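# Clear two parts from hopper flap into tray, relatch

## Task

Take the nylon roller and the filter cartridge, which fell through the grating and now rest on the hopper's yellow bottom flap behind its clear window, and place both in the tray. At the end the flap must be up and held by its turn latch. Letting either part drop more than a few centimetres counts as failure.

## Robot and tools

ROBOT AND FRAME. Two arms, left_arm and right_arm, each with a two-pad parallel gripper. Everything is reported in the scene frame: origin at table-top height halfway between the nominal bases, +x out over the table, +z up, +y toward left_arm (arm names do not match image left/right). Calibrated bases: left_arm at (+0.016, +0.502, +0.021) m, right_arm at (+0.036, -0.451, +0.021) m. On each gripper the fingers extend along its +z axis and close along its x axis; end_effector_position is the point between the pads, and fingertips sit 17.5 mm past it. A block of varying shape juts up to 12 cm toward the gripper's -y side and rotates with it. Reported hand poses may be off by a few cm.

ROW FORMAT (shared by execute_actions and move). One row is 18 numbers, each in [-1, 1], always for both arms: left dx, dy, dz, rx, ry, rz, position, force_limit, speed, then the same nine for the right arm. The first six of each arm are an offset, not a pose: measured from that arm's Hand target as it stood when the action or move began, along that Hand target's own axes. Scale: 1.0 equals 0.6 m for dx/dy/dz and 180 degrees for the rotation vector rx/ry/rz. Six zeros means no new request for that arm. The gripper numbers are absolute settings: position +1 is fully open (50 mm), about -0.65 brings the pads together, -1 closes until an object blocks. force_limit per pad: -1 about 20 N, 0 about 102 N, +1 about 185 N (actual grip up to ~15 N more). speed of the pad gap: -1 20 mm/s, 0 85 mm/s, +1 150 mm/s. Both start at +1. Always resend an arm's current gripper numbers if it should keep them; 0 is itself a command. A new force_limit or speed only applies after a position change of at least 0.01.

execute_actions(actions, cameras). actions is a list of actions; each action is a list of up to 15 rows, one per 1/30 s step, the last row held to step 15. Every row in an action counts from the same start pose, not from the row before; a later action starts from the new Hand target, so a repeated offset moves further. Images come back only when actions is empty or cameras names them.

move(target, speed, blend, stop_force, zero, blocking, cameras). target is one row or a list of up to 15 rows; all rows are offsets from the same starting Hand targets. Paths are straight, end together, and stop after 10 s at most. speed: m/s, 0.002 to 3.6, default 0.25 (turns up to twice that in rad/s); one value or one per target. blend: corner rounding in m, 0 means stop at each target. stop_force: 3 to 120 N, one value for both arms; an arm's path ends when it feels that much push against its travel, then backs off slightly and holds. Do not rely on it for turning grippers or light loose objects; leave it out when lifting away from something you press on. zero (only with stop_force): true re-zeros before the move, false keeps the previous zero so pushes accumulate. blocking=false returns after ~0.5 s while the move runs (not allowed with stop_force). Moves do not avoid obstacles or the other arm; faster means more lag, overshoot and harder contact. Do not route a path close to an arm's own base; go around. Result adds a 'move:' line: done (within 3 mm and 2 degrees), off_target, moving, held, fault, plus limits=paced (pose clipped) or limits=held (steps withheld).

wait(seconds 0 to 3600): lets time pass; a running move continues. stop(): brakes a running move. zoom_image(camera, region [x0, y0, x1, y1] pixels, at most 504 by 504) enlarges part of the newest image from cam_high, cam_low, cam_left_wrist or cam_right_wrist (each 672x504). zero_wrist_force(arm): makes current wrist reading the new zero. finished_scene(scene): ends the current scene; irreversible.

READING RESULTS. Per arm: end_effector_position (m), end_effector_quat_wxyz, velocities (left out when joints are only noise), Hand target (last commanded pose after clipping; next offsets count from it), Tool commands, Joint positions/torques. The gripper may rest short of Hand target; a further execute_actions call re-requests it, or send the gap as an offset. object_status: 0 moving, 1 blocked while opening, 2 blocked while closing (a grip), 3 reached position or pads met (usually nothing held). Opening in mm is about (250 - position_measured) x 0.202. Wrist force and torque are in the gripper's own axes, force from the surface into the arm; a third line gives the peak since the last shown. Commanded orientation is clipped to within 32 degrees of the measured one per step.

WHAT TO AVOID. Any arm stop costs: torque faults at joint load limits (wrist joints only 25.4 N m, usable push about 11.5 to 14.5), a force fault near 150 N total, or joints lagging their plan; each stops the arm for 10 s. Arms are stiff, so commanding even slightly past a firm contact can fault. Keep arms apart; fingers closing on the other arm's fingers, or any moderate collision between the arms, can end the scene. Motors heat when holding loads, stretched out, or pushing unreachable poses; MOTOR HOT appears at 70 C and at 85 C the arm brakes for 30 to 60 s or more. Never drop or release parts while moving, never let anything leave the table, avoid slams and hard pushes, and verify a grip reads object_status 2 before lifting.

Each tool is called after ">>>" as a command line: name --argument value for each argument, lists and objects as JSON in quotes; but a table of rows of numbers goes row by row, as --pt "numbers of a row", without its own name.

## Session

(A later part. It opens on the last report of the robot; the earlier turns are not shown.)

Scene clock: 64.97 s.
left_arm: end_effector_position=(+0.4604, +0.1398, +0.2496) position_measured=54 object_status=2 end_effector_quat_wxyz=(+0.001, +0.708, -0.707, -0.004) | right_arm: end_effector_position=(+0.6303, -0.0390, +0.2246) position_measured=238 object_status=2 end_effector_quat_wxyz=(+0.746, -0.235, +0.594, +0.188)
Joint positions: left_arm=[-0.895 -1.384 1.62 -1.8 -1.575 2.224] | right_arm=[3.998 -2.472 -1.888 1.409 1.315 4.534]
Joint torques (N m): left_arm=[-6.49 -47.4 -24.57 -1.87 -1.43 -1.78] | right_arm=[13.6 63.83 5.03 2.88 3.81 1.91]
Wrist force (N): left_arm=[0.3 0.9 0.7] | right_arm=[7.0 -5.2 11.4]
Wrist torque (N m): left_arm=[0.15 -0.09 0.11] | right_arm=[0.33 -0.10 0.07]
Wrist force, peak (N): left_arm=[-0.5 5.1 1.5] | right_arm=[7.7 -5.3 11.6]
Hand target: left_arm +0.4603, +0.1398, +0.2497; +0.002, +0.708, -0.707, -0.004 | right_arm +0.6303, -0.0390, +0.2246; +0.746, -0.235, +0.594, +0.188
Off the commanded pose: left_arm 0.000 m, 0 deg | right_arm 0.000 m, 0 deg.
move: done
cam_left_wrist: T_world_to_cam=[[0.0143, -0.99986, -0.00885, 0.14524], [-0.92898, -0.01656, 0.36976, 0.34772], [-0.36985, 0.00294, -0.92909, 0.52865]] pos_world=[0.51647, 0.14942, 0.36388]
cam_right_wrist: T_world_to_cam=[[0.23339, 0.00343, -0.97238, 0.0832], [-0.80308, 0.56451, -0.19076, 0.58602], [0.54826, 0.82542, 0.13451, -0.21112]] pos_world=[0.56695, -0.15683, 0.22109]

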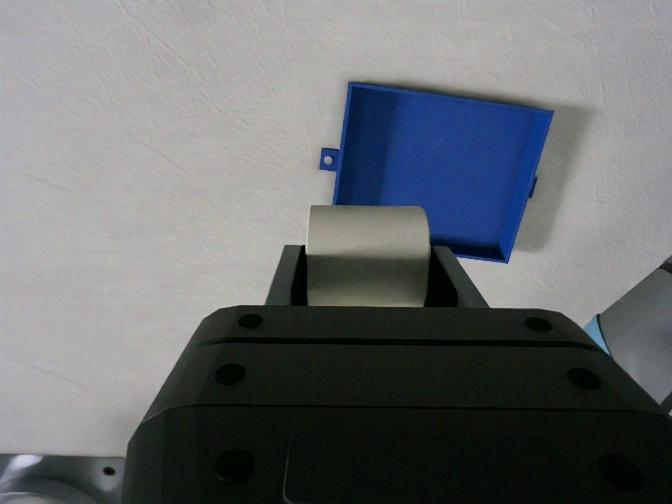

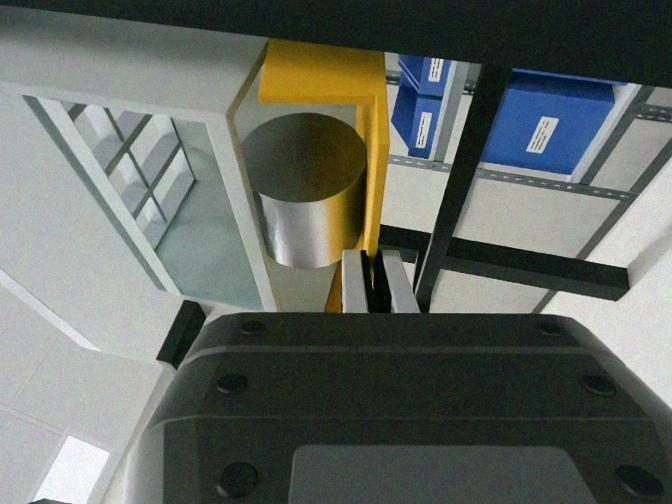

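>>> move --target '[0.0517,0.0117,0.29,0,0,0,-1,-0.85,-0.8,0,0,0,0,0,0,-1,-1,-1]' --speed 0.2

>>> move --target '[0,0,0.067,0,0,0,-1,-0.85,-0.8,0,0,0,0,0,0,-1,-1,-1]' --speed 0.03 --stop_force 6 --cameras '["cam_left_wrist","cam_high"]'

Scene clock: 68.03 s.
left_arm: end_effector_position=(+0.4519, +0.1093, +0.0757) position_measured=54 object_status=2 end_effector_quat_wxyz=(+0.002, +0.708, -0.707, -0.004) end_effector_velocity=(+0.001, -0.001, +0.001) end_effector_angular_velocity=(-0.005, -0.003, -0.001) | right_arm: end_effector_position=(+0.6303, -0.0390, +0.2246) position_measured=238 object_status=2 end_effector_quat_wxyz=(+0.746, -0.235, +0.594, +0.188)
Joint positions: left_arm=[-0.939 -1.174 1.834 -2.223 -1.575 2.18] | right_arm=[3.998 -2.472 -1.888 1.409 1.315 4.534]
Joint velocities: left_arm=[0 0 -0.001 -0.005 0 0] | right_arm=[within noise]
Joint torques (N m): left_arm=[9.24 -32.54 -30.94 -4.85 0.22 3] | right_arm=[13.28 64.28 5.56 2.91 3.73 1.81]
Wrist force (N): left_arm=[0.1 1.4 0.6] | right_arm=[7.0 -5.0 11.3]
Wrist torque (N m): left_arm=[0.20 -0.05 0.17] | right_arm=[0.35 -0.16 0.07]
Wrist force, peak (N): left_arm=[0.8 1.9 4.0] | right_arm=[7.6 -5.3 11.5]
Hand target: left_arm +0.4520, +0.1093, +0.0757; +0.002, +0.708, -0.707, -0.004 | right_arm +0.6303, -0.0390, +0.2246; +0.746, -0.235, +0.594, +0.188
Off the commanded pose: left_arm 0.000 m, 0 deg | right_arm 0.000 m, 0 deg.
move: done

Scene clock: 70.13 s.
left_arm: end_effector_position=(+0.4518, +0.1094, +0.0473) position_measured=54 object_status=2 end_effector_quat_wxyz=(+0.002, +0.708, -0.707, -0.004) | right_arm: end_effector_position=(+0.6303, -0.0390, +0.2246) position_measured=238 object_status=2 end_effector_quat_wxyz=(+0.746, -0.235, +0.594, +0.188)
Joint positions: left_arm=[-0.939 -1.13 1.859 -2.292 -1.575 2.18] | right_arm=[3.998 -2.472 -1.888 1.409 1.315 4.534]
Joint torques (N m): left_arm=[-6.88 -57.59 -36.11 -4.69 -1.37 -0.67] | right_arm=[13.18 63.23 5.69 2.81 3.79 1.78]
Wrist force (N): left_arm=[0.5 1.3 0.8] | right_arm=[6.0 -4.8 11.8]
Wrist torque (N m): left_arm=[0.19 -0.11 0.17] | right_arm=[0.37 -0.10 0.07]
Wrist force, peak (N): left_arm=[-14.2 5.5 -47.7] | right_arm=[7.6 -5.2 11.5]
Hand target: left_arm +0.4518, +0.1094, +0.0473; +0.002, +0.708, -0.707, -0.004 (not the last commanded pose) | right_arm +0.6303, -0.0390, +0.2246; +0.746, -0.235, +0.594, +0.188
Off the commanded pose: left_arm 0.012 m, 0 deg | right_arm 0.000 m, 0 deg.
move: contact (left_arm)
cam_left_wrist: T_world_to_cam=[[0.01433, -0.99986, -0.00876, 0.11324], [-0.9289, -0.01656, 0.36997, 0.41405], [-0.37006, 0.00284, -0.929, 0.33775]] pos_world=[0.50797, 0.11912, 0.16158]
Images, in order (width x height): cam_high 672x504, cam_left_wrist 672x504.

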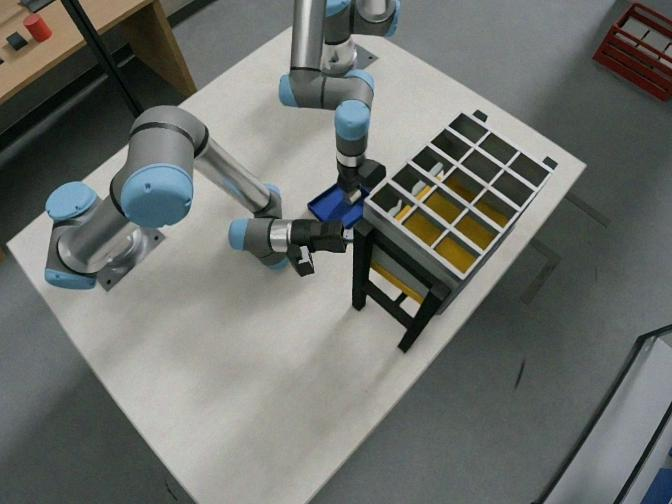

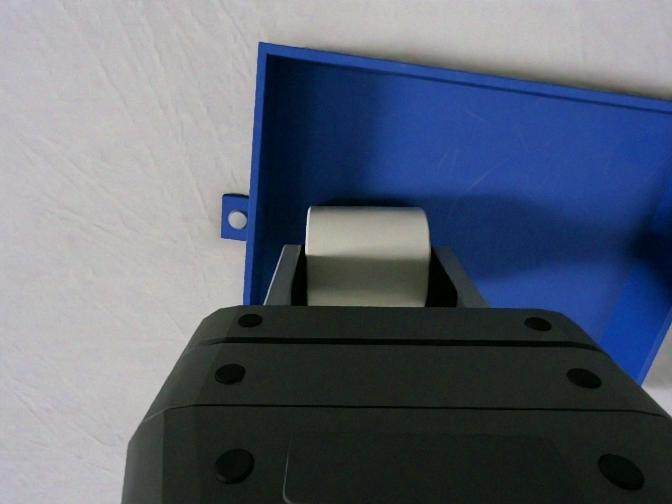

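>>> move --target '[0,0,0,0,0,0,0.8,-0.85,-0.8,0,0,0,0,0,0,-1,-1,-1]'

>>> move --pt "0 0 -0.1 0 0 0 0.8 -0.85 -0.8 -0.0165 -0.0008 0.001 0 0.0141 0.0098 -1 -1 -1" --pt "0 0 -0.338 0 0 0 0.8 -0.85 -0.8 -0.0333 -0.0016 0.0023 0 0.0282 0.0196 -1 -1 -1" --speed '[0.06,0.2]' --blend 0.005 --cameras '["cam_left_wrist"]'

>>> move --target '[-0.1127,-0.18,0.025,0.2694,0.4765,-0.2108,-0.2,-1,0.5,0,0,0,0,0,0,-1,-1,-1]' --speed 0.25 --cameras '["cam_left_wrist","cam_right_wrist"]'

Scene clock: 73.70 s.
left_arm: end_effector_position=(+0.4518, +0.1094, +0.0473) position_measured=32 object_status=3 end_effector_quat_wxyz=(+0.002, +0.708, -0.707, -0.004) | right_arm: end_effector_position=(+0.6303, -0.0390, +0.2246) position_measured=238 object_status=2 end_effector_quat_wxyz=(+0.746, -0.235, +0.594, +0.188)
Joint positions: left_arm=[-0.939 -1.13 1.859 -2.292 -1.575 2.18] | right_arm=[3.998 -2.472 -1.888 1.409 1.315 4.534]
Joint torques (N m): left_arm=[5.61 -55.33 -35.11 -4.56 -1.09 1.97] | right_arm=[13.87 63.95 6.18 3.01 3.83 1.84]
Wrist force (N): left_arm=[0.4 1.5 0.1] | right_arm=[6.7 -5.0 11.6]
Wrist torque (N m): left_arm=[0.21 -0.10 0.17] | right_arm=[0.36 -0.13 0.07]
Wrist force, peak (N): left_arm=[0.0 1.6 1.2] | right_arm=[7.7 -5.2 11.6]
Hand target: left_arm +0.4518, +0.1094, +0.0473; +0.002, +0.708, -0.707, -0.004 | right_arm +0.6303, -0.0390, +0.2246; +0.746, -0.235, +0.594, +0.188
Off the commanded pose: left_arm 0.000 m, 0 deg | right_arm 0.000 m, 0 deg.
move: done

Scene clock: 75.90 s.
left_arm: end_effector_position=(+0.4534, +0.1088, +0.2500) position_measured=32 object_status=3 end_effector_quat_wxyz=(+0.002, +0.708, -0.707, -0.004) | right_arm: end_effector_position=(+0.6275, -0.0391, +0.2445) position_measured=238 object_status=2 end_effector_quat_wxyz=(+0.712, -0.225, +0.634, +0.201)
Joint positions: left_arm=[-0.938 -1.349 1.577 -1.791 -1.575 2.182] | right_arm=[4.01 -2.362 -1.954 1.274 1.291 4.618]
Joint torques (N m): left_arm=[7.37 -33.13 -38.48 -1.86 -1.04 2.48] | right_arm=[-1.25 40.47 22.54 3.93 1.65 -2.33]
Wrist force (N): left_arm=[0.3 1.2 0.2] | right_arm=[5.1 2.8 -5.3]
Wrist torque (N m): left_arm=[0.17 -0.08 -0.01] | right_arm=[0.40 -0.17 0.03]
Wrist force, peak (N): left_arm=[-0.1 1.6 -2.9] | right_arm=[7.5 -5.2 11.3]
Hand target: left_arm +0.4534, +0.1088, +0.2501; +0.002, +0.708, -0.707, -0.004 | right_arm +0.6275, -0.0391, +0.2445; +0.712, -0.225, +0.634, +0.201
Off the commanded pose: left_arm 0.000 m, 0 deg | right_arm 0.000 m, 0 deg.
move: done
cam_left_wrist: T_world_to_cam=[[0.01429, -0.99986, -0.00886, 0.11445], [-0.92886, -0.01656, 0.37005, 0.34042], [-0.37015, 0.00294, -0.92897, 0.52654]] pos_world=[0.50947, 0.11852, 0.36418]

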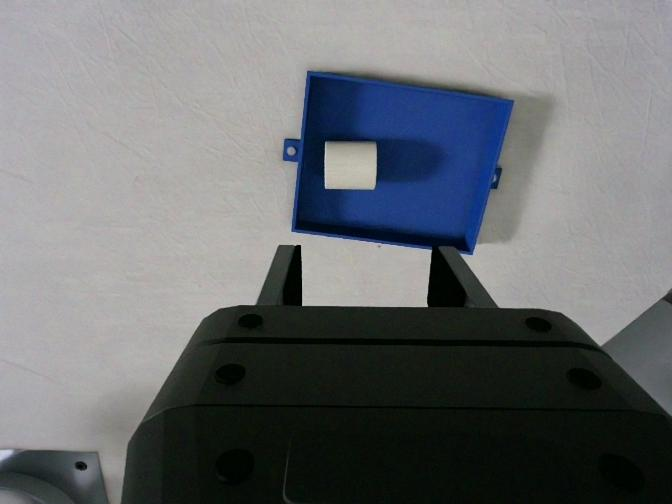

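Scene clock: 80.07 s.
left_arm: end_effector_position=(+0.5611, +0.1765, +0.2346) position_measured=182 object_status=3 end_effector_quat_wxyz=(+0.198, +0.633, -0.225, +0.713) end_effector_velocity=(+0.000, +0.001, +0.001) end_effector_angular_velocity=(-0.005, -0.003, +0.001) | right_arm: end_effector_position=(+0.6275, -0.0391, +0.2445) position_measured=238 object_status=2 end_effector_quat_wxyz=(+0.712, -0.225, +0.634, +0.201)
Joint positions: left_arm=[-0.826 -0.823 2.201 -4.619 -1.338 1.665] | right_arm=[4.01 -2.363 -1.954 1.274 1.291 4.618]
Joint velocities: left_arm=[0 0 0 -0.005 0.001 -0.001] | right_arm=[within noise]
Joint torques (N m): left_arm=[7.71 -31.51 -1.01 -3.13 0.93 2.49] | right_arm=[-6.87 42.15 23.34 1.47 2.03 -1.93]
Wrist force (N): left_arm=[-0.5 1.7 -0.1] | right_arm=[6.4 2.6 -6.3]
Wrist torque (N m): left_arm=[0.43 0.16 -0.08] | right_arm=[0.44 -0.20 0.04]
Wrist force, peak (N): left_arm=[-1.6 1.6 -0.1] | right_arm=[6.6 2.8 -6.4]
Hand target: left_arm +0.5612, +0.1766, +0.2345; +0.198, +0.633, -0.225, +0.713 | right_arm +0.6275, -0.0391, +0.2445; +0.712, -0.225, +0.634, +0.201
Off the commanded pose: left_arm 0.000 m, 0 deg | right_arm 0.000 m, 0 deg.
move: done
cam_left_wrist: T_world_to_cam=[[-0.10772, 0.00523, 0.99417, -0.16374], [-0.82659, -0.5561, -0.08663, 0.5923], [0.55241, -0.8311, 0.06423, -0.05151]] pos_world=[0.5004, 0.28743, 0.21741]
cam_right_wrist: T_world_to_cam=[[0.12733, 0.00293, -0.99186, 0.17439], [-0.81896, 0.56445, -0.10347, 0.57628], [0.55955, 0.82546, 0.07427, -0.20457]] pos_world=[0.56421, -0.15693, 0.24779]

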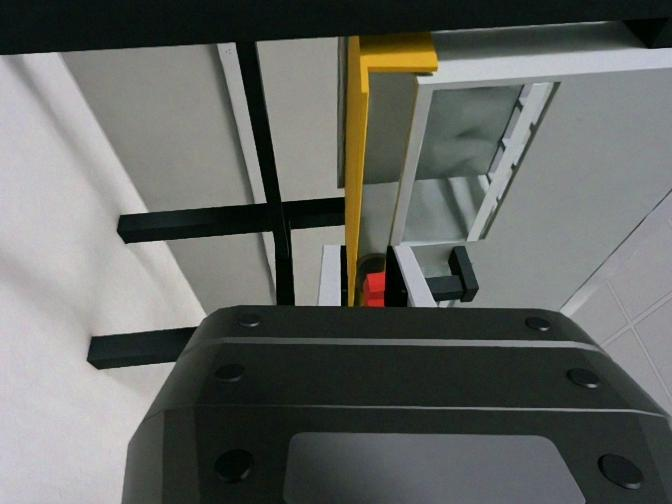

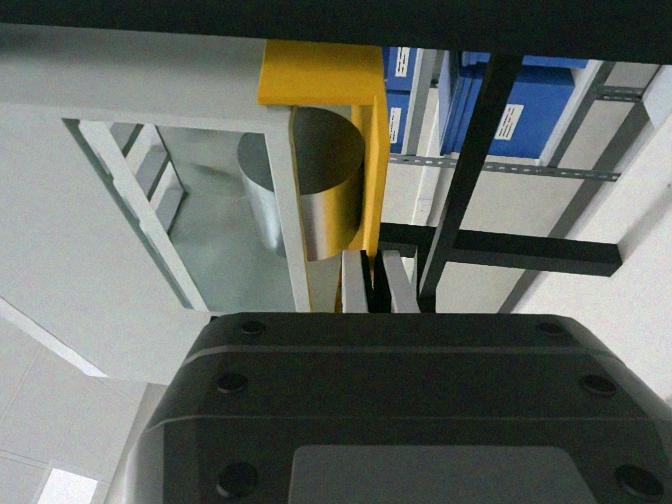

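>>> move --target '[-0.006,0,0.1,0,0,0,-0.2,-1,0.5,0,0,0,0,0,0,-1,-1,-1]' --speed 0.15 --cameras '["cam_left_wrist"]'

>>> zoom_image --camera "cam_left_wrist" --region '[250, 120, 500, 310]'

Scene clock: 81.83 s.
left_arm: end_effector_position=(+0.6104, +0.1424, +0.2366) position_measured=182 object_status=3 end_effector_quat_wxyz=(+0.198, +0.633, -0.225, +0.713) | right_arm: end_effector_position=(+0.6275, -0.0391, +0.2445) position_measured=238 object_status=2 end_effector_quat_wxyz=(+0.712, -0.225, +0.634, +0.201)
Joint positions: left_arm=[-0.792 -0.784 2.027 -4.484 -1.372 1.661] | right_arm=[4.01 -2.363 -1.954 1.274 1.291 4.618]
Joint torques (N m): left_arm=[-10.82 -58.25 -25.34 -0.75 1.27 -0.38] | right_arm=[-5.71 41.83 21.94 1.52 2.11 -1.53]
Wrist force (N): left_arm=[-0.5 0.9 -0.1] | right_arm=[4.9 2.6 -6.2]
Wrist torque (N m): left_arm=[0.33 0.16 -0.02] | right_arm=[0.40 -0.19 0.04]
Wrist force, peak (N): left_arm=[-0.5 1.7 -2.5] | right_arm=[6.4 2.7 -6.6]
Hand target: left_arm +0.6105, +0.1422, +0.2367; +0.198, +0.633, -0.225, +0.713 | right_arm +0.6275, -0.0391, +0.2445; +0.712, -0.225, +0.634, +0.201
Off the commanded pose: left_arm 0.000 m, 0 deg | right_arm 0.000 m, 0 deg.
move: done
cam_left_wrist: T_world_to_cam=[[-0.10752, 0.00508, 0.99419, -0.16042], [-0.82636, -0.55645, -0.08653, 0.61413], [0.55278, -0.83086, 0.06402, -0.10738]] pos_world=[0.5496, 0.25333, 0.21951]

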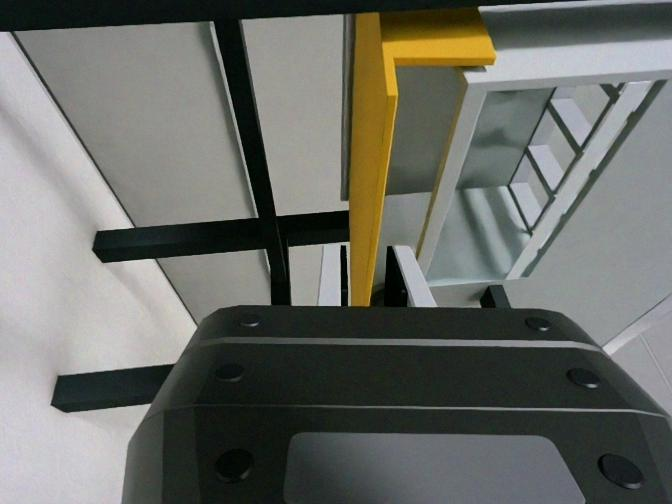

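Scaled by 2.016 from the camera's image (finer frame: 960x720).

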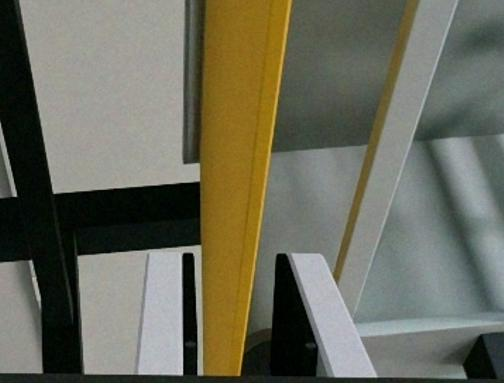

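>>> move --target '[0,0,0.047,0,0,0,-0.2,-1,0.5,0,0,0,0,0,0,-1,-1,-1]' --speed 0.06 --stop_force 10 --cameras '["cam_left_wrist"]'

>>> zoom_image --camera "cam_left_wrist" --region '[250, 120, 500, 310]'

Scene clock: 84.20 s.
left_arm: end_effector_position=(+0.6334, +0.1261, +0.2394) position_measured=182 object_status=3 end_effector_quat_wxyz=(+0.198, +0.633, -0.225, +0.713) | right_arm: end_effector_position=(+0.6275, -0.0391, +0.2445) position_measured=238 object_status=2 end_effector_quat_wxyz=(+0.712, -0.225, +0.634, +0.201)
Joint positions: left_arm=[-0.779 -0.764 1.943 -4.42 -1.384 1.66] | right_arm=[4.01 -2.363 -1.954 1.274 1.291 4.618]
Joint torques (N m): left_arm=[-12.34 -61.61 -1.17 -0.46 1.15 -0.41] | right_arm=[-5.97 41.22 22.7 1.4 2.07 -1.24]
Wrist force (N): left_arm=[-0.7 1.7 0.0] | right_arm=[6.4 2.7 -6.5]
Wrist torque (N m): left_arm=[0.44 0.16 -0.02] | right_arm=[0.44 -0.20 0.04]
Wrist force, peak (N): left_arm=[-0.7 1.7 0.0] | right_arm=[6.5 2.7 -6.6]
Hand target: left_arm +0.6334, +0.1261, +0.2394; +0.198, +0.633, -0.225, +0.713 | right_arm +0.6275, -0.0391, +0.2445; +0.712, -0.225, +0.634, +0.201
Off the commanded pose: left_arm 0.000 m, 0 deg | right_arm 0.000 m, 0 deg.
move: done
cam_left_wrist: T_world_to_cam=[[-0.10772, 0.00519, 0.99417, -0.16056], [-0.82639, -0.5564, -0.08663, 0.62433], [0.55271, -0.8309, 0.06423, -0.13381]] pos_world=[0.5726, 0.23703, 0.22231]

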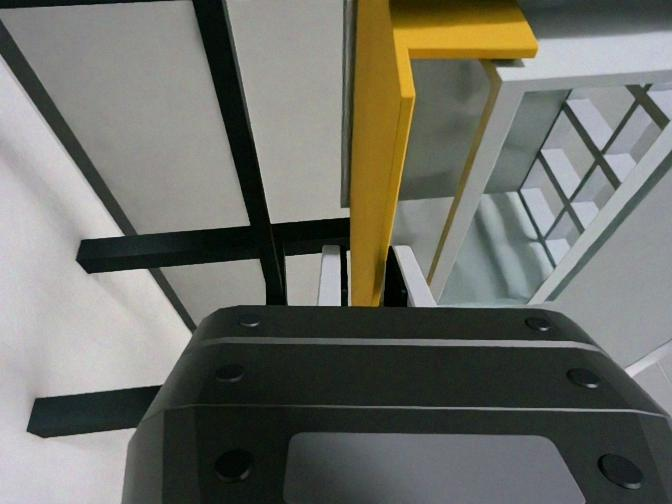

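Scaled by 2.016 from the camera's image (finer frame: 960x720).

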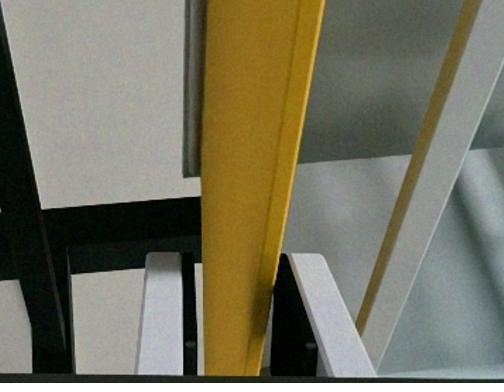

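>>> move --target '[0.0065,0,0,0,0,0,-0.2,-1,-0.8,0,0,0,0,0,0,-1,-1,-1]'

>>> move --target '[0,0,0,0,0,0,-1,-1,-1,0,0,0,0,0,0,-1,-1,-1]' --cameras '["cam_left_wrist"]'

Scene clock: 85.70 s.
left_arm: end_effector_position=(+0.6329, +0.1261, +0.2433) position_measured=182 object_status=3 end_effector_quat_wxyz=(+0.198, +0.633, -0.225, +0.713) | right_arm: end_effector_position=(+0.6275, -0.0391, +0.2445) position_measured=238 object_status=2 end_effector_quat_wxyz=(+0.712, -0.225, +0.634, +0.201)
Joint positions: left_arm=[-0.78 -0.773 1.947 -4.413 -1.383 1.66] | right_arm=[4.01 -2.363 -1.954 1.274 1.291 4.618]
Joint torques (N m): left_arm=[-1.92 -38.29 -25.42 -3.32 -0.96 1.97] | right_arm=[-6.57 41.88 23.53 1.44 2.2 -1.33]
Wrist force (N): left_arm=[-0.6 1.3 0.2] | right_arm=[5.1 2.8 -6.4]
Wrist torque (N m): left_arm=[0.39 0.17 -0.01] | right_arm=[0.44 -0.20 0.04]
Wrist force, peak (N): left_arm=[-1.5 1.2 0.2] | right_arm=[6.4 2.6 -6.4]
Hand target: left_arm +0.6330, +0.1261, +0.2433; +0.198, +0.633, -0.225, +0.713 | right_arm +0.6275, -0.0391, +0.2445; +0.712, -0.225, +0.634, +0.201
Off the commanded pose: left_arm 0.000 m, 0 deg | right_arm 0.000 m, 0 deg.
move: done

Scene clock: 86.47 s.
left_arm: end_effector_position=(+0.6329, +0.1261, +0.2434) position_measured=237 object_status=2 end_effector_quat_wxyz=(+0.198, +0.633, -0.225, +0.714) | right_arm: end_effector_position=(+0.6275, -0.0390, +0.2444) position_measured=238 object_status=2 end_effector_quat_wxyz=(+0.712, -0.225, +0.634, +0.201)
Joint positions: left_arm=[-0.78 -0.773 1.946 -4.413 -1.383 1.66] | right_arm=[4.01 -2.363 -1.954 1.274 1.291 4.618]
Joint torques (N m): left_arm=[7.35 -35.56 -21.19 -0.53 -1.08 2.04] | right_arm=[-6.49 49.29 22 4.63 2.01 -1.33]
Wrist force (N): left_arm=[5.7 0.9 0.4] | right_arm=[10.8 2.2 -8.1]
Wrist torque (N m): left_arm=[0.36 0.23 -0.01] | right_arm=[0.45 -0.10 0.08]
Wrist force, peak (N): left_arm=[6.5 0.8 0.3] | right_arm=[12.0 1.9 -8.4]
Hand target: left_arm +0.6330, +0.1261, +0.2433; +0.198, +0.633, -0.225, +0.713 | right_arm +0.6275, -0.0391, +0.2445; +0.712, -0.225, +0.634, +0.201
Off the commanded pose: left_arm 0.000 m, 0 deg | right_arm 0.000 m, 0 deg.
move: done
cam_left_wrist: T_world_to_cam=[[-0.10783, 0.00536, 0.99416, -0.16445], [-0.82638, -0.55641, -0.08663, 0.62434], [0.5527, -0.83089, 0.06443, -0.13388]] pos_world=[0.5722, 0.23703, 0.22621]

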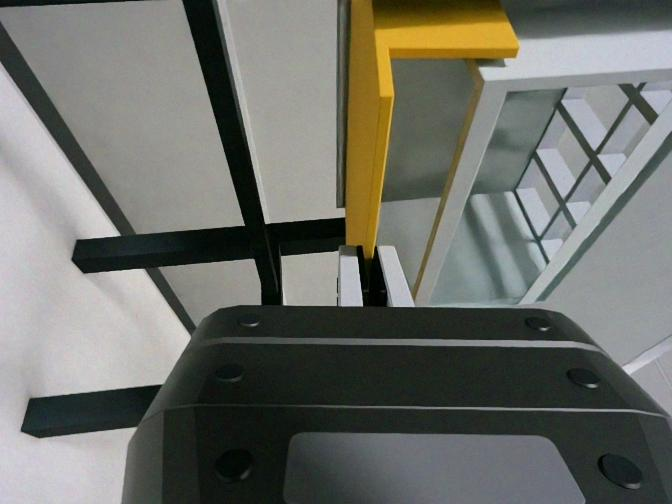

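>>> move --target '[0,0,0,0,0,0,-1,-1,-1,0,0,0,0,0,0,-0.15,-1,-0.8]'

>>> move --pt "0 0 0 0 0 0 -1 -1 -1 0 0 -0.1333 0 0 0 -0.15 -1 -0.8" --pt "-0.0145 0 0 0 0.0123 0.0086 -1 -1 -1 -0.0087 0.0883 -0.1058 0.1611 0.1444 -0.4854 0.9 -0.85 0.5" --speed 0.15 --cameras '["cam_left_wrist","cam_right_wrist"]'

Scene clock: 89.27 s.
left_arm: end_effector_position=(+0.6329, +0.1261, +0.2432) position_measured=237 object_status=2 end_effector_quat_wxyz=(+0.198, +0.633, -0.225, +0.713) | right_arm: end_effector_position=(+0.6275, -0.0391, +0.2446) position_measured=175 object_status=0 end_effector_quat_wxyz=(+0.712, -0.225, +0.634, +0.201)
Joint positions: left_arm=[-0.78 -0.773 1.946 -4.413 -1.383 1.66] | right_arm=[4.01 -2.362 -1.954 1.274 1.291 4.618]
Joint torques (N m): left_arm=[6.34 -51.69 -13.82 -5.09 -0.64 2.1] | right_arm=[-6.21 43.1 10.47 0.43 1.2 -0.78]
Wrist force (N): left_arm=[-6.3 1.6 0.7] | right_arm=[1.0 2.5 1.5]
Wrist torque (N m): left_arm=[0.36 0.10 -0.07] | right_arm=[0.38 -0.40 -0.01]
Wrist force, peak (N): left_arm=[-7.1 1.9 -1.4] | right_arm=[12.6 2.1 -8.2]
Hand target: left_arm +0.6330, +0.1261, +0.2433; +0.198, +0.633, -0.225, +0.713 | right_arm +0.6275, -0.0391, +0.2445; +0.712, -0.225, +0.634, +0.201
Off the commanded pose: left_arm 0.000 m, 0 deg | right_arm 0.000 m, 0 deg.
move: done

Scene clock: 96.70 s.
left_arm: end_effector_position=(+0.6340, +0.1261, +0.2347) position_measured=237 object_status=2 end_effector_quat_wxyz=(+0.193, +0.616, -0.230, +0.728) | right_arm: end_effector_position=(+0.5451, -0.0322, +0.2401) position_measured=18 object_status=0 end_effector_quat_wxyz=(+0.537, -0.460, +0.462, -0.535)
Joint positions: left_arm=[-0.776 -0.725 1.92 -4.474 -1.391 1.694] | right_arm=[4.417 -2.448 -1.747 1.573 0.306 2.645]
Joint torques (N m): left_arm=[3.92 -64.97 -3.91 -4.06 -1.58 -1.28] | right_arm=[-7.35 60.25 12.15 0.6 2.87 -1.38]
Wrist force (N): left_arm=[-6.4 -3.9 23.2] | right_arm=[1.5 1.9 0.0]
Wrist torque (N m): left_arm=[0.11 0.07 -0.31] | right_arm=[0.77 -0.03 0.21]
Wrist force, peak (N): left_arm=[-7.1 -3.5 24.0] | right_arm=[0.8 2.7 3.7]
Hand target: left_arm +0.6340, +0.1261, +0.2347; +0.193, +0.616, -0.230, +0.728 | right_arm +0.5451, -0.0322, +0.2401; +0.537, -0.460, +0.462, -0.535
Off the commanded pose: left_arm 0.000 m, 0 deg | right_arm 0.000 m, 0 deg.
move: done
cam_left_wrist: T_world_to_cam=[[-0.15445, 0.00513, 0.98799, -0.12469], [-0.82145, -0.55629, -0.12552, 0.63041], [0.54897, -0.83097, 0.09013, -0.13756]] pos_world=[0.57411, 0.23703, 0.21472]
cam_right_wrist: T_world_to_cam=[[0.01006, -0.99994, 0.00309, -0.0267], [-0.20699, -0.00511, -0.97833, 0.3625], [0.97829, 0.0092, -0.20703, -0.3508]] pos_world=[0.41849, -0.02161, 0.2821]

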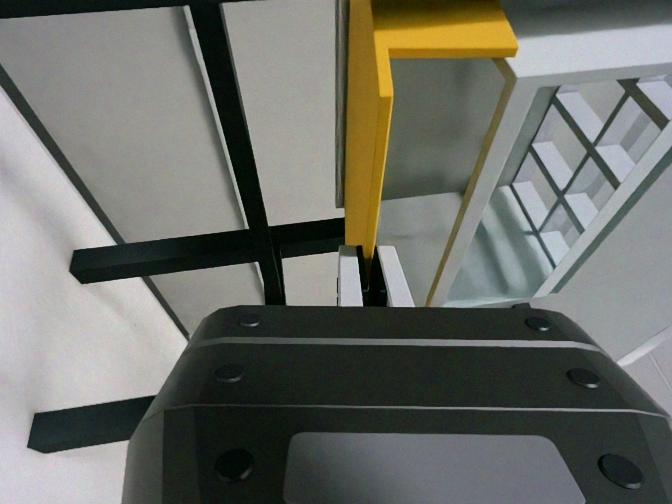

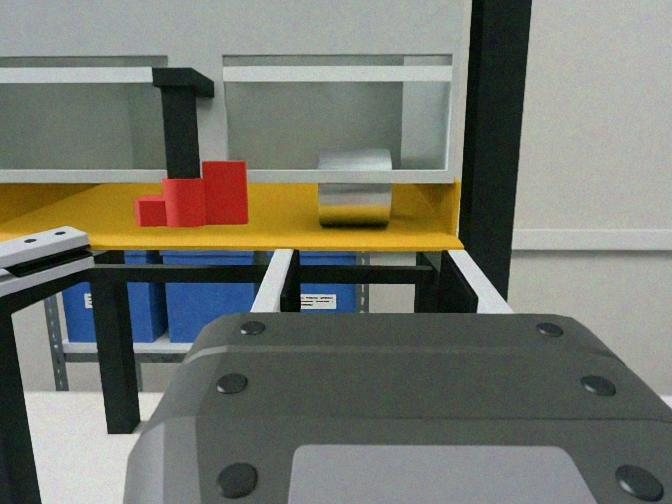

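>>> move --target '[0,0,0,0,0,0,-1,-1,-1,-0.002,0.0017,0.1985,0,0,0,0.9,-0.85,0.5]' --speed 0.07 --stop_force 12

>>> move --target '[0,0,0,0,0,0,-1,-1,-1,0,0,0,0,0,0,-1,-0.85,-0.8]' --cameras '["cam_right_wrist"]'

Scene clock: 100.70 s.
left_arm: end_effector_position=(+0.6340, +0.1261, +0.2347) position_measured=237 object_status=2 end_effector_quat_wxyz=(+0.193, +0.616, -0.230, +0.728) | right_arm: end_effector_position=(+0.6630, -0.0310, +0.2569) position_measured=18 object_status=3 end_effector_quat_wxyz=(+0.537, -0.460, +0.462, -0.535)
Joint positions: left_arm=[-0.776 -0.725 1.92 -4.474 -1.391 1.694] | right_arm=[4.201 -2.502 -1.569 1.244 0.504 2.867]
Joint torques (N m): left_arm=[-9.16 -63.3 6.83 -5.72 -0.47 -1.31] | right_arm=[-1.55 66.13 20.51 -1.59 1.16 -1.97]
Wrist force (N): left_arm=[-6.4 -3.6 24.1] | right_arm=[1.3 1.9 0.1]
Wrist torque (N m): left_arm=[0.16 0.14 -0.31] | right_arm=[0.77 0.02 0.27]
Wrist force, peak (N): left_arm=[-7.1 -3.9 24.5] | right_arm=[1.5 2.0 1.3]
Hand target: left_arm +0.6340, +0.1261, +0.2347; +0.193, +0.616, -0.230, +0.728 | right_arm +0.6630, -0.0310, +0.2569; +0.537, -0.460, +0.462, -0.535
Off the commanded pose: left_arm 0.000 m, 0 deg | right_arm 0.000 m, 0 deg.
move: done

Scene clock: 101.20 s.
left_arm: end_effector_position=(+0.6340, +0.1261, +0.2347) position_measured=237 object_status=2 end_effector_quat_wxyz=(+0.193, +0.616, -0.230, +0.728) | right_arm: end_effector_position=(+0.6630, -0.0310, +0.2569) position_measured=54 object_status=2 end_effector_quat_wxyz=(+0.537, -0.460, +0.462, -0.535)
Joint positions: left_arm=[-0.776 -0.725 1.92 -4.474 -1.391 1.694] | right_arm=[4.201 -2.502 -1.569 1.244 0.504 2.867]
Joint torques (N m): left_arm=[-10.18 -62.7 6.24 -5.91 -0.54 -1.41] | right_arm=[-5.26 65.66 20.78 -0.84 2.61 -2.02]
Wrist force (N): left_arm=[-6.9 -4.0 24.0] | right_arm=[1.4 2.3 -0.3]
Wrist torque (N m): left_arm=[0.07 0.10 -0.31] | right_arm=[0.79 0.01 0.25]
Wrist force, peak (N): left_arm=[-6.8 -3.8 24.3] | right_arm=[1.4 2.3 -0.3]
Hand target: left_arm +0.6340, +0.1261, +0.2347; +0.193, +0.616, -0.230, +0.728 | right_arm +0.6630, -0.0310, +0.2569; +0.537, -0.460, +0.462, -0.535
Off the commanded pose: left_arm 0.000 m, 0 deg | right_arm 0.000 m, 0 deg.
move: done
cam_right_wrist: T_world_to_cam=[[0.01006, -0.99994, 0.00309, -0.02673], [-0.20709, -0.00511, -0.97831, 0.40349], [0.97827, 0.0092, -0.20713, -0.46262]] pos_world=[0.53639, -0.02041, 0.299]

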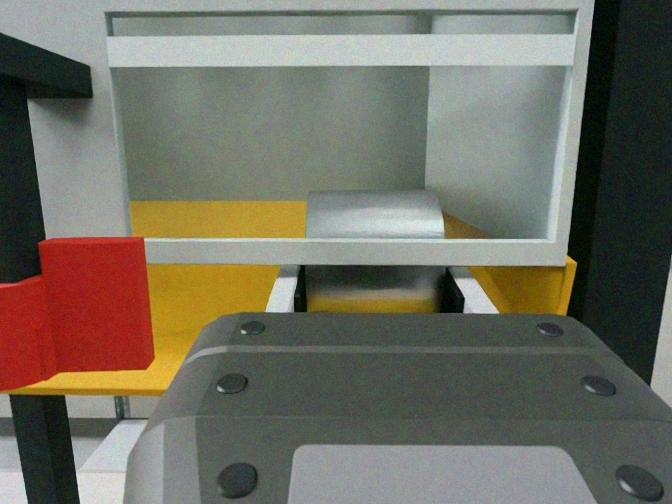

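>>> move --target '[-0.0304,-0.0013,0.0019,0,0.0209,0.0147,-1,-1,-1,0,0,0,0,0,0,-1,-0.85,-0.8]' --speed 0.03 --cameras '["cam_right_wrist","cam_left_wrist"]'

Scene clock: 104.37 s.
left_arm: end_effector_position=(+0.6385, +0.1261, +0.2169) position_measured=237 object_status=2 end_effector_quat_wxyz=(+0.183, +0.586, -0.238, +0.752) end_effector_velocity=(+0.000, +0.000, +0.001) end_effector_angular_velocity=(+0.000, +0.005, +0.000) | right_arm: end_effector_position=(+0.6630, -0.0310, +0.2569) position_measured=54 object_status=2 end_effector_quat_wxyz=(+0.537, -0.460, +0.462, -0.535)
Joint positions: left_arm=[-0.764 -0.636 1.858 -4.567 -1.414 1.749] | right_arm=[4.201 -2.502 -1.569 1.244 0.504 2.867]
Joint velocities: left_arm=[-0.001 -0.006 0.003 0.006 0.001 -0.003] | right_arm=[within noise]
Joint torques (N m): left_arm=[5.62 -71.59 -9.57 1.17 3.63 -1.72] | right_arm=[-5.26 64.92 21.63 1.44 1.31 -1.56]
Wrist force (N): left_arm=[-5.9 17.5 -33.4] | right_arm=[1.6 3.7 0.1]
Wrist torque (N m): left_arm=[1.11 0.14 -0.30] | right_arm=[0.77 -0.02 0.28]
Wrist force, peak (N): left_arm=[-5.6 18.6 -35.7] | right_arm=[1.6 4.0 -0.2]
Hand target: left_arm +0.6384, +0.1261, +0.2169; +0.183, +0.586, -0.238, +0.752 | right_arm +0.6630, -0.0310, +0.2569; +0.537, -0.460, +0.462, -0.535
Off the commanded pose: left_arm 0.000 m, 0 deg | right_arm 0.000 m, 0 deg.
move: done
cam_left_wrist: T_world_to_cam=[[-0.23364, 0.00481, 0.97231, -0.05245], [-0.80871, -0.55613, -0.19157, 0.63805], [0.53981, -0.83108, 0.13382, -0.14205]] pos_world=[0.58042, 0.23703, 0.19224]
cam_right_wrist: T_world_to_cam=[[0.01004, -0.99994, 0.003, -0.0267], [-0.207, -0.00501, -0.97833, 0.40345], [0.97829, 0.0092, -0.20703, -0.46266]] pos_world=[0.53639, -0.02041, 0.299]
Images, in order (width x height): cam_left_wrist 672x504, cam_right_wrist 672x504.

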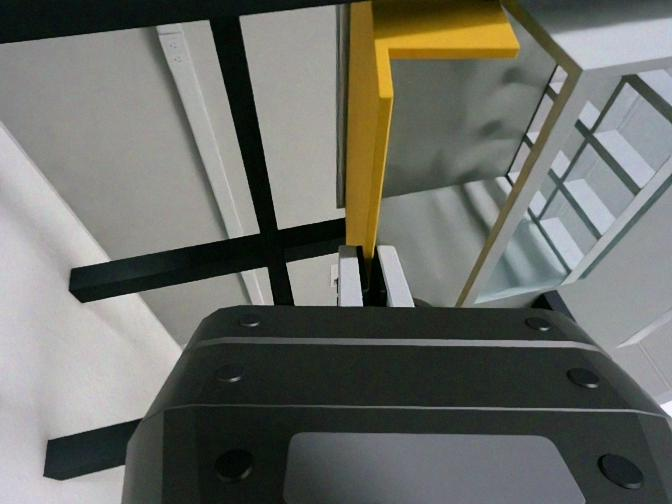

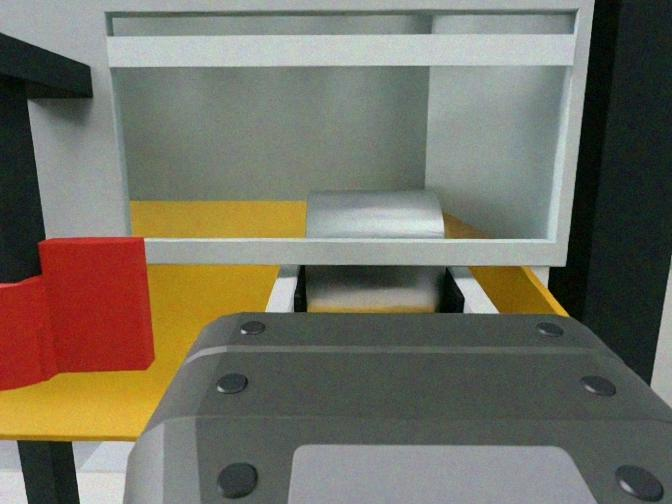

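>>> move --pt "0 0.0019 -0.0027 0 0 0 -1 -1 -1 0.0 0.0183 -0.0128 0 0 0 -1 -0.85 -0.8" --pt "0 0.0019 -0.0027 0 0 0 -1 -1 -1 0 0.036 -0.1655 0 0 0 -1 -0.85 -0.8" --speed 0.05 --cameras '["cam_right_wrist"]'

Scene clock: 107.73 s.
left_arm: end_effector_position=(+0.6365, +0.1261, +0.2164) position_measured=237 object_status=2 end_effector_quat_wxyz=(+0.183, +0.586, -0.238, +0.752) | right_arm: end_effector_position=(+0.5680, -0.0309, +0.2207) position_measured=54 object_status=2 end_effector_quat_wxyz=(+0.537, -0.460, +0.462, -0.535)
Joint positions: left_arm=[-0.767 -0.637 1.863 -4.572 -1.411 1.749] | right_arm=[4.371 -2.504 -1.71 1.529 0.346 2.711]
Joint torques (N m): left_arm=[-4.47 -38.36 -18.68 -3.21 -4.48 2.77] | right_arm=[-5.34 56.45 18.38 -2.17 3 2.03]
Wrist force (N): left_arm=[-5.7 -13.8 22.5] | right_arm=[1.4 3.4 0.1]
Wrist torque (N m): left_arm=[-0.10 0.16 -0.28] | right_arm=[0.78 0.00 0.16]
Wrist force, peak (N): left_arm=[-4.8 17.7 -33.9] | right_arm=[1.7 4.4 13.6]
Hand target: left_arm +0.6365, +0.1261, +0.2164; +0.183, +0.586, -0.238, +0.752 | right_arm +0.5680, -0.0309, +0.2207; +0.537, -0.460, +0.462, -0.535
Off the commanded pose: left_arm 0.000 m, 0 deg | right_arm 0.000 m, 0 deg.
move: done
cam_right_wrist: T_world_to_cam=[[0.01006, -0.99994, 0.00309, -0.02557], [-0.20709, -0.00511, -0.97831, 0.34843], [0.97827, 0.0092, -0.20713, -0.37728]] pos_world=[0.44149, -0.02031, 0.2628]

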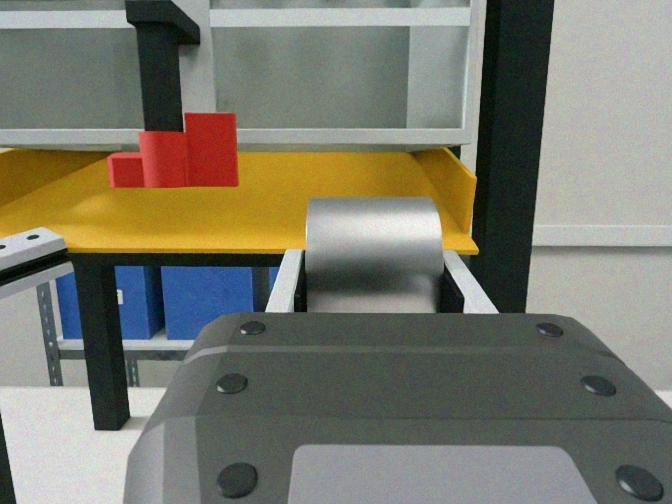

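>>> move --pt "0.0413 -0.0031 0.0044 0 -0.033 -0.0231 -1 -1 -1 -0.06 -0.06 -0.12 -0.2 0 0 -1 -0.85 -0.8" --pt "0.084 -0.0075 0.0107 0 -0.066 -0.0462 -1 -1 -1 -0.1183 -0.0798 -0.197 -0.55 0 0 -1 -0.85 -0.8" --speed 0.15 --blend 0.01 --cameras '["cam_right_wrist","cam_left_wrist"]'

Scene clock: 115.23 s.
left_arm: end_effector_position=(+0.6317, +0.1261, +0.2673) position_measured=237 object_status=2 end_effector_quat_wxyz=(+0.212, +0.677, -0.212, +0.672) | right_arm: end_effector_position=(+0.4441, +0.0399, +0.2505) position_measured=54 object_status=2 end_effector_quat_wxyz=(+0.001, +0.707, -0.707, -0.003)
Joint positions: left_arm=[-0.785 -0.903 1.997 -4.229 -1.374 1.568] | right_arm=[4.198 -1.908 -1.426 -1.378 1.578 4.226]
Joint torques (N m): left_arm=[-10.3 -37.07 -14.07 -5.24 1.51 2.07] | right_arm=[4.69 52.72 30.17 2.36 1.38 1.83]
Wrist force (N): left_arm=[-5.9 5.3 1.2] | right_arm=[0.7 0.5 1.4]
Wrist torque (N m): left_arm=[0.49 0.19 -0.03] | right_arm=[0.07 -0.13 -0.11]
Wrist force, peak (N): left_arm=[-5.6 16.7 -36.3] | right_arm=[2.0 4.1 0.4]
Hand target: left_arm +0.6317, +0.1260, +0.2672; +0.212, +0.677, -0.212, +0.672 | right_arm +0.4440, +0.0399, +0.2505; +0.001, +0.707, -0.707, -0.003
Off the commanded pose: left_arm 0.000 m, 0 deg | right_arm 0.000 m, 0 deg.
move: done
cam_left_wrist: T_world_to_cam=[[0.01779, 0.00539, 0.99983, -0.26933], [-0.83053, -0.55669, 0.01777, 0.60011], [0.55669, -0.83071, -0.00543, -0.11869]] pos_world=[0.56928, 0.23693, 0.25797]
cam_right_wrist: T_world_to_cam=[[0.00485, -0.9999, -0.0134, 0.05277], [-0.93397, -0.00932, 0.35724, 0.34063], [-0.35733, 0.01078, -0.93392, 0.52458]] pos_world=[0.50533, 0.05028, 0.36893]
Images, in order (width x height): cam_left_wrist 672x504, cam_right_wrist 672x504.

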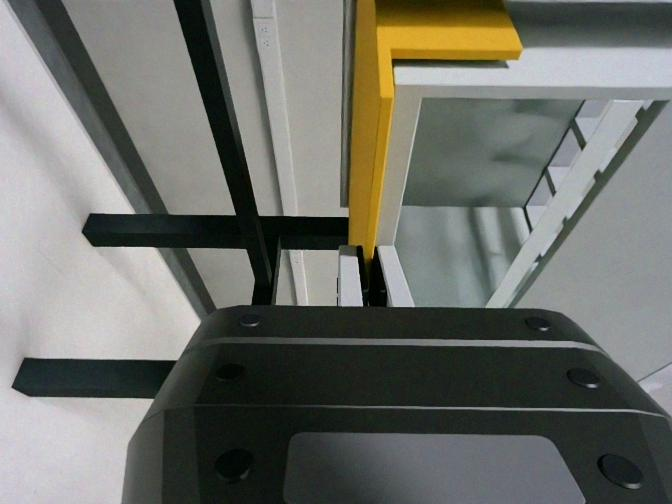

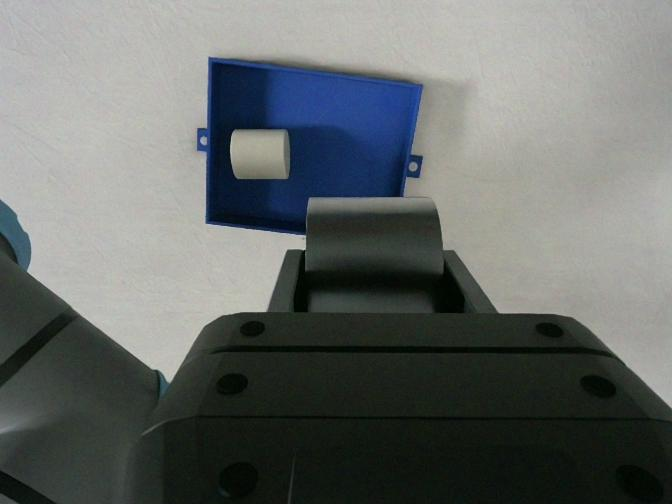

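>>> move --target '[0,0,0,0,0,0,-1,-1,-1,-0.0042,-0.004,0.305,0,0,0,-1,-0.85,-0.8]' --speed 0.2

>>> move --target '[0,0,0,0,0,0,-1,-1,-1,0,0,0.058,0,0,0,-1,-0.85,-0.8]' --speed 0.02 --stop_force 6 --cameras '["cam_right_wrist"]'

Scene clock: 117.70 s.
left_arm: end_effector_position=(+0.6317, +0.1260, +0.2672) position_measured=237 object_status=2 end_effector_quat_wxyz=(+0.212, +0.677, -0.212, +0.672) | right_arm: end_effector_position=(+0.4451, +0.0430, +0.0677) position_measured=54 object_status=2 end_effector_quat_wxyz=(+0.001, +0.707, -0.707, -0.003) end_effector_velocity=(+0.000, +0.000, -0.002) end_effector_angular_velocity=(+0.001, +0.000, -0.001)
Joint positions: left_arm=[-0.785 -0.903 1.997 -4.229 -1.374 1.568] | right_arm=[4.199 -2.085 -1.674 -0.954 1.578 4.226]
Joint velocities: left_arm=[within noise] | right_arm=[-0.001 -0.003 -0.002 0.005 0.001 0]
Joint torques (N m): left_arm=[-9.68 -36.27 -31.68 -4.37 -0.06 2.78] | right_arm=[0.68 41.48 19.1 5.01 -2.06 0.77]
Wrist force (N): left_arm=[-4.8 5.4 -2.7] | right_arm=[0.7 0.7 1.2]
Wrist torque (N m): left_arm=[0.51 0.13 -0.03] | right_arm=[0.11 -0.11 -0.16]
Wrist force, peak (N): left_arm=[-5.9 6.0 -2.9] | right_arm=[0.7 0.7 4.6]
Hand target: left_arm +0.6317, +0.1260, +0.2672; +0.212, +0.677, -0.212, +0.672 | right_arm +0.4451, +0.0430, +0.0675; +0.001, +0.707, -0.707, -0.003
Off the commanded pose: left_arm 0.000 m, 0 deg | right_arm 0.000 m, 0 deg.
move: done

Scene clock: 119.87 s.
left_arm: end_effector_position=(+0.6317, +0.1260, +0.2672) position_measured=237 object_status=2 end_effector_quat_wxyz=(+0.212, +0.677, -0.212, +0.672) | right_arm: end_effector_position=(+0.4450, +0.0431, +0.0465) position_measured=54 object_status=2 end_effector_quat_wxyz=(+0.001, +0.707, -0.707, -0.003)
Joint positions: left_arm=[-0.785 -0.903 1.997 -4.229 -1.374 1.568] | right_arm=[4.199 -2.115 -1.691 -0.907 1.578 4.226]
Joint torques (N m): left_arm=[-9.55 -36.9 -30.9 -4.32 0.1 2.87] | right_arm=[-5.67 60.58 29.3 4.86 -1.89 0.63]
Wrist force (N): left_arm=[-4.6 5.5 -3.0] | right_arm=[0.9 0.5 1.3]
Wrist torque (N m): left_arm=[0.52 0.06 -0.03] | right_arm=[0.08 -0.15 -0.15]
Wrist force, peak (N): left_arm=[-6.0 5.7 -3.1] | right_arm=[2.2 3.9 -20.3]
Hand target: left_arm +0.6317, +0.1260, +0.2672; +0.212, +0.677, -0.212, +0.672 | right_arm +0.4450, +0.0431, +0.0465; +0.001, +0.707, -0.707, -0.003 (not the last commanded pose)
Off the commanded pose: left_arm 0.000 m, 0 deg | right_arm 0.014 m, 0 deg.
move: contact (right_arm)
cam_right_wrist: T_world_to_cam=[[0.00494, -0.9999, -0.01344, 0.05319], [-0.93385, -0.00942, 0.35754, 0.41428], [-0.35763, 0.01078, -0.9338, 0.33447]] pos_world=[0.50623, 0.05348, 0.16493]

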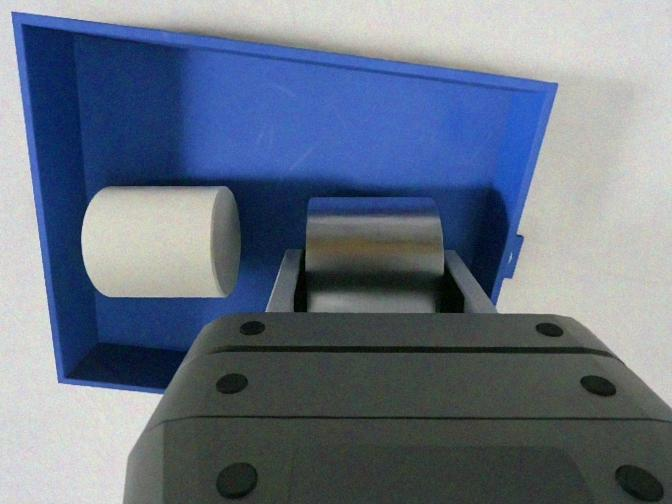

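>>> move --target '[0,0,0,0,0,0,-1,-1,-1,0,0,0,0,0,0,0.82,-0.85,-0.8]'

>>> move --pt "0 0 0 0 0 0 -1 -1 -1 0 0 -0.1 0 0 0 0.82 -0.85 -0.8" --pt "0 0 0 0 0 0 -1 -1 -1 0 0 -0.32 0 0 0 0.82 -0.85 -0.8" --pt "0 0 0 0 0 0 -1 -1 -1 0.1717 -0.1417 -0.389 0.483 -0.1523 -0.1523 -1 -0.85 0.5" --speed '[0.06,0.25,0.25]' --cameras '["cam_right_wrist","cam_low"]'

>>> zoom_image --camera "cam_right_wrist" --region '[180, 100, 430, 310]'

Scene clock: 121.73 s.
left_arm: end_effector_position=(+0.6317, +0.1260, +0.2672) position_measured=237 object_status=2 end_effector_quat_wxyz=(+0.212, +0.677, -0.212, +0.672) | right_arm: end_effector_position=(+0.4450, +0.0431, +0.0465) position_measured=30 object_status=3 end_effector_quat_wxyz=(+0.001, +0.707, -0.707, -0.003)
Joint positions: left_arm=[-0.785 -0.903 1.997 -4.229 -1.374 1.568] | right_arm=[4.199 -2.115 -1.691 -0.907 1.578 4.226]
Joint torques (N m): left_arm=[-9.37 -36.85 -31.15 -3.94 -0.02 3] | right_arm=[-7.46 57.11 27.4 4.19 -1.94 -1.51]
Wrist force (N): left_arm=[-4.8 5.6 -3.1] | right_arm=[0.8 0.6 0.1]
Wrist torque (N m): left_arm=[0.53 0.14 -0.03] | right_arm=[0.10 -0.12 -0.15]
Wrist force, peak (N): left_arm=[-6.1 5.8 -2.6] | right_arm=[0.8 0.6 1.4]
Hand target: left_arm +0.6317, +0.1260, +0.2672; +0.212, +0.677, -0.212, +0.672 | right_arm +0.4450, +0.0431, +0.0465; +0.001, +0.707, -0.707, -0.003
Off the commanded pose: left_arm 0.000 m, 0 deg | right_arm 0.000 m, 0 deg.
move: done

Scene clock: 128.23 s.
left_arm: end_effector_position=(+0.6317, +0.1260, +0.2672) position_measured=237 object_status=2 end_effector_quat_wxyz=(+0.212, +0.677, -0.212, +0.672) | right_arm: end_effector_position=(+0.5316, -0.0606, +0.2790) position_measured=251 object_status=3 end_effector_quat_wxyz=(+0.627, -0.627, +0.329, -0.324)
Joint positions: left_arm=[-0.785 -0.903 1.997 -4.229 -1.374 1.568] | right_arm=[4.185 -2.104 -2.265 1.224 1.111 3.15]
Joint torques (N m): left_arm=[-9.08 -37.48 -30.43 -3.26 -0.04 2.82] | right_arm=[-5.8 26.49 5.13 1.05 1.95 -2.17]
Wrist force (N): left_arm=[-4.8 5.3 -2.9] | right_arm=[1.5 1.6 0.2]
Wrist torque (N m): left_arm=[0.49 0.16 -0.03] | right_arm=[0.74 -0.05 0.20]
Wrist force, peak (N): left_arm=[-6.1 6.0 -2.9] | right_arm=[0.7 0.7 3.7]
Hand target: left_arm +0.6317, +0.1260, +0.2672; +0.212, +0.677, -0.212, +0.672 | right_arm +0.5316, -0.0606, +0.2790; +0.627, -0.627, +0.329, -0.324
Off the commanded pose: left_arm 0.000 m, 0 deg | right_arm 0.000 m, 0 deg.
move: done
cam_right_wrist: T_world_to_cam=[[0.58249, -0.81284, -0.00188, -0.34673], [-0.28929, -0.20515, -0.935, 0.41723], [0.75962, 0.54517, -0.35464, -0.13937]] pos_world=[0.42854, -0.12026, 0.34003]
Images, in order (width x height): cam_low 672x504, cam_right_wrist 672x504.

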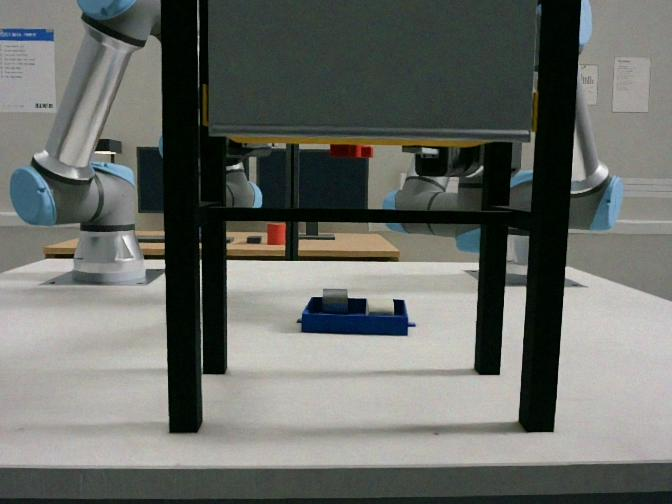

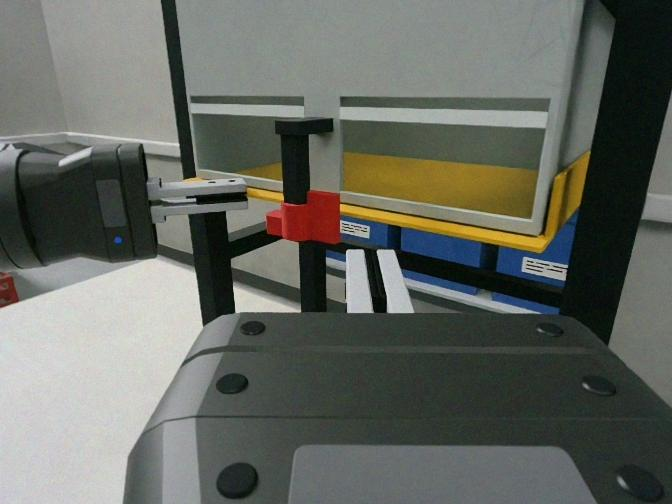

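Scaled by 2.016 from the camera's image (finer frame: 960x720).

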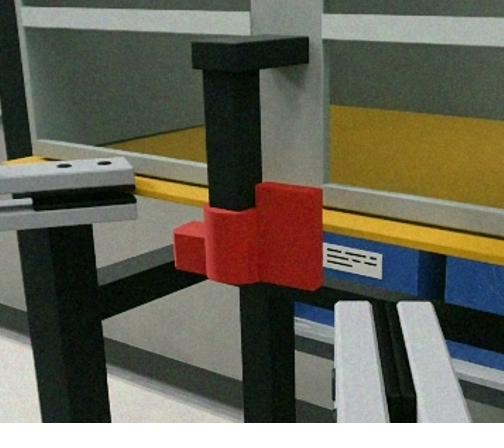

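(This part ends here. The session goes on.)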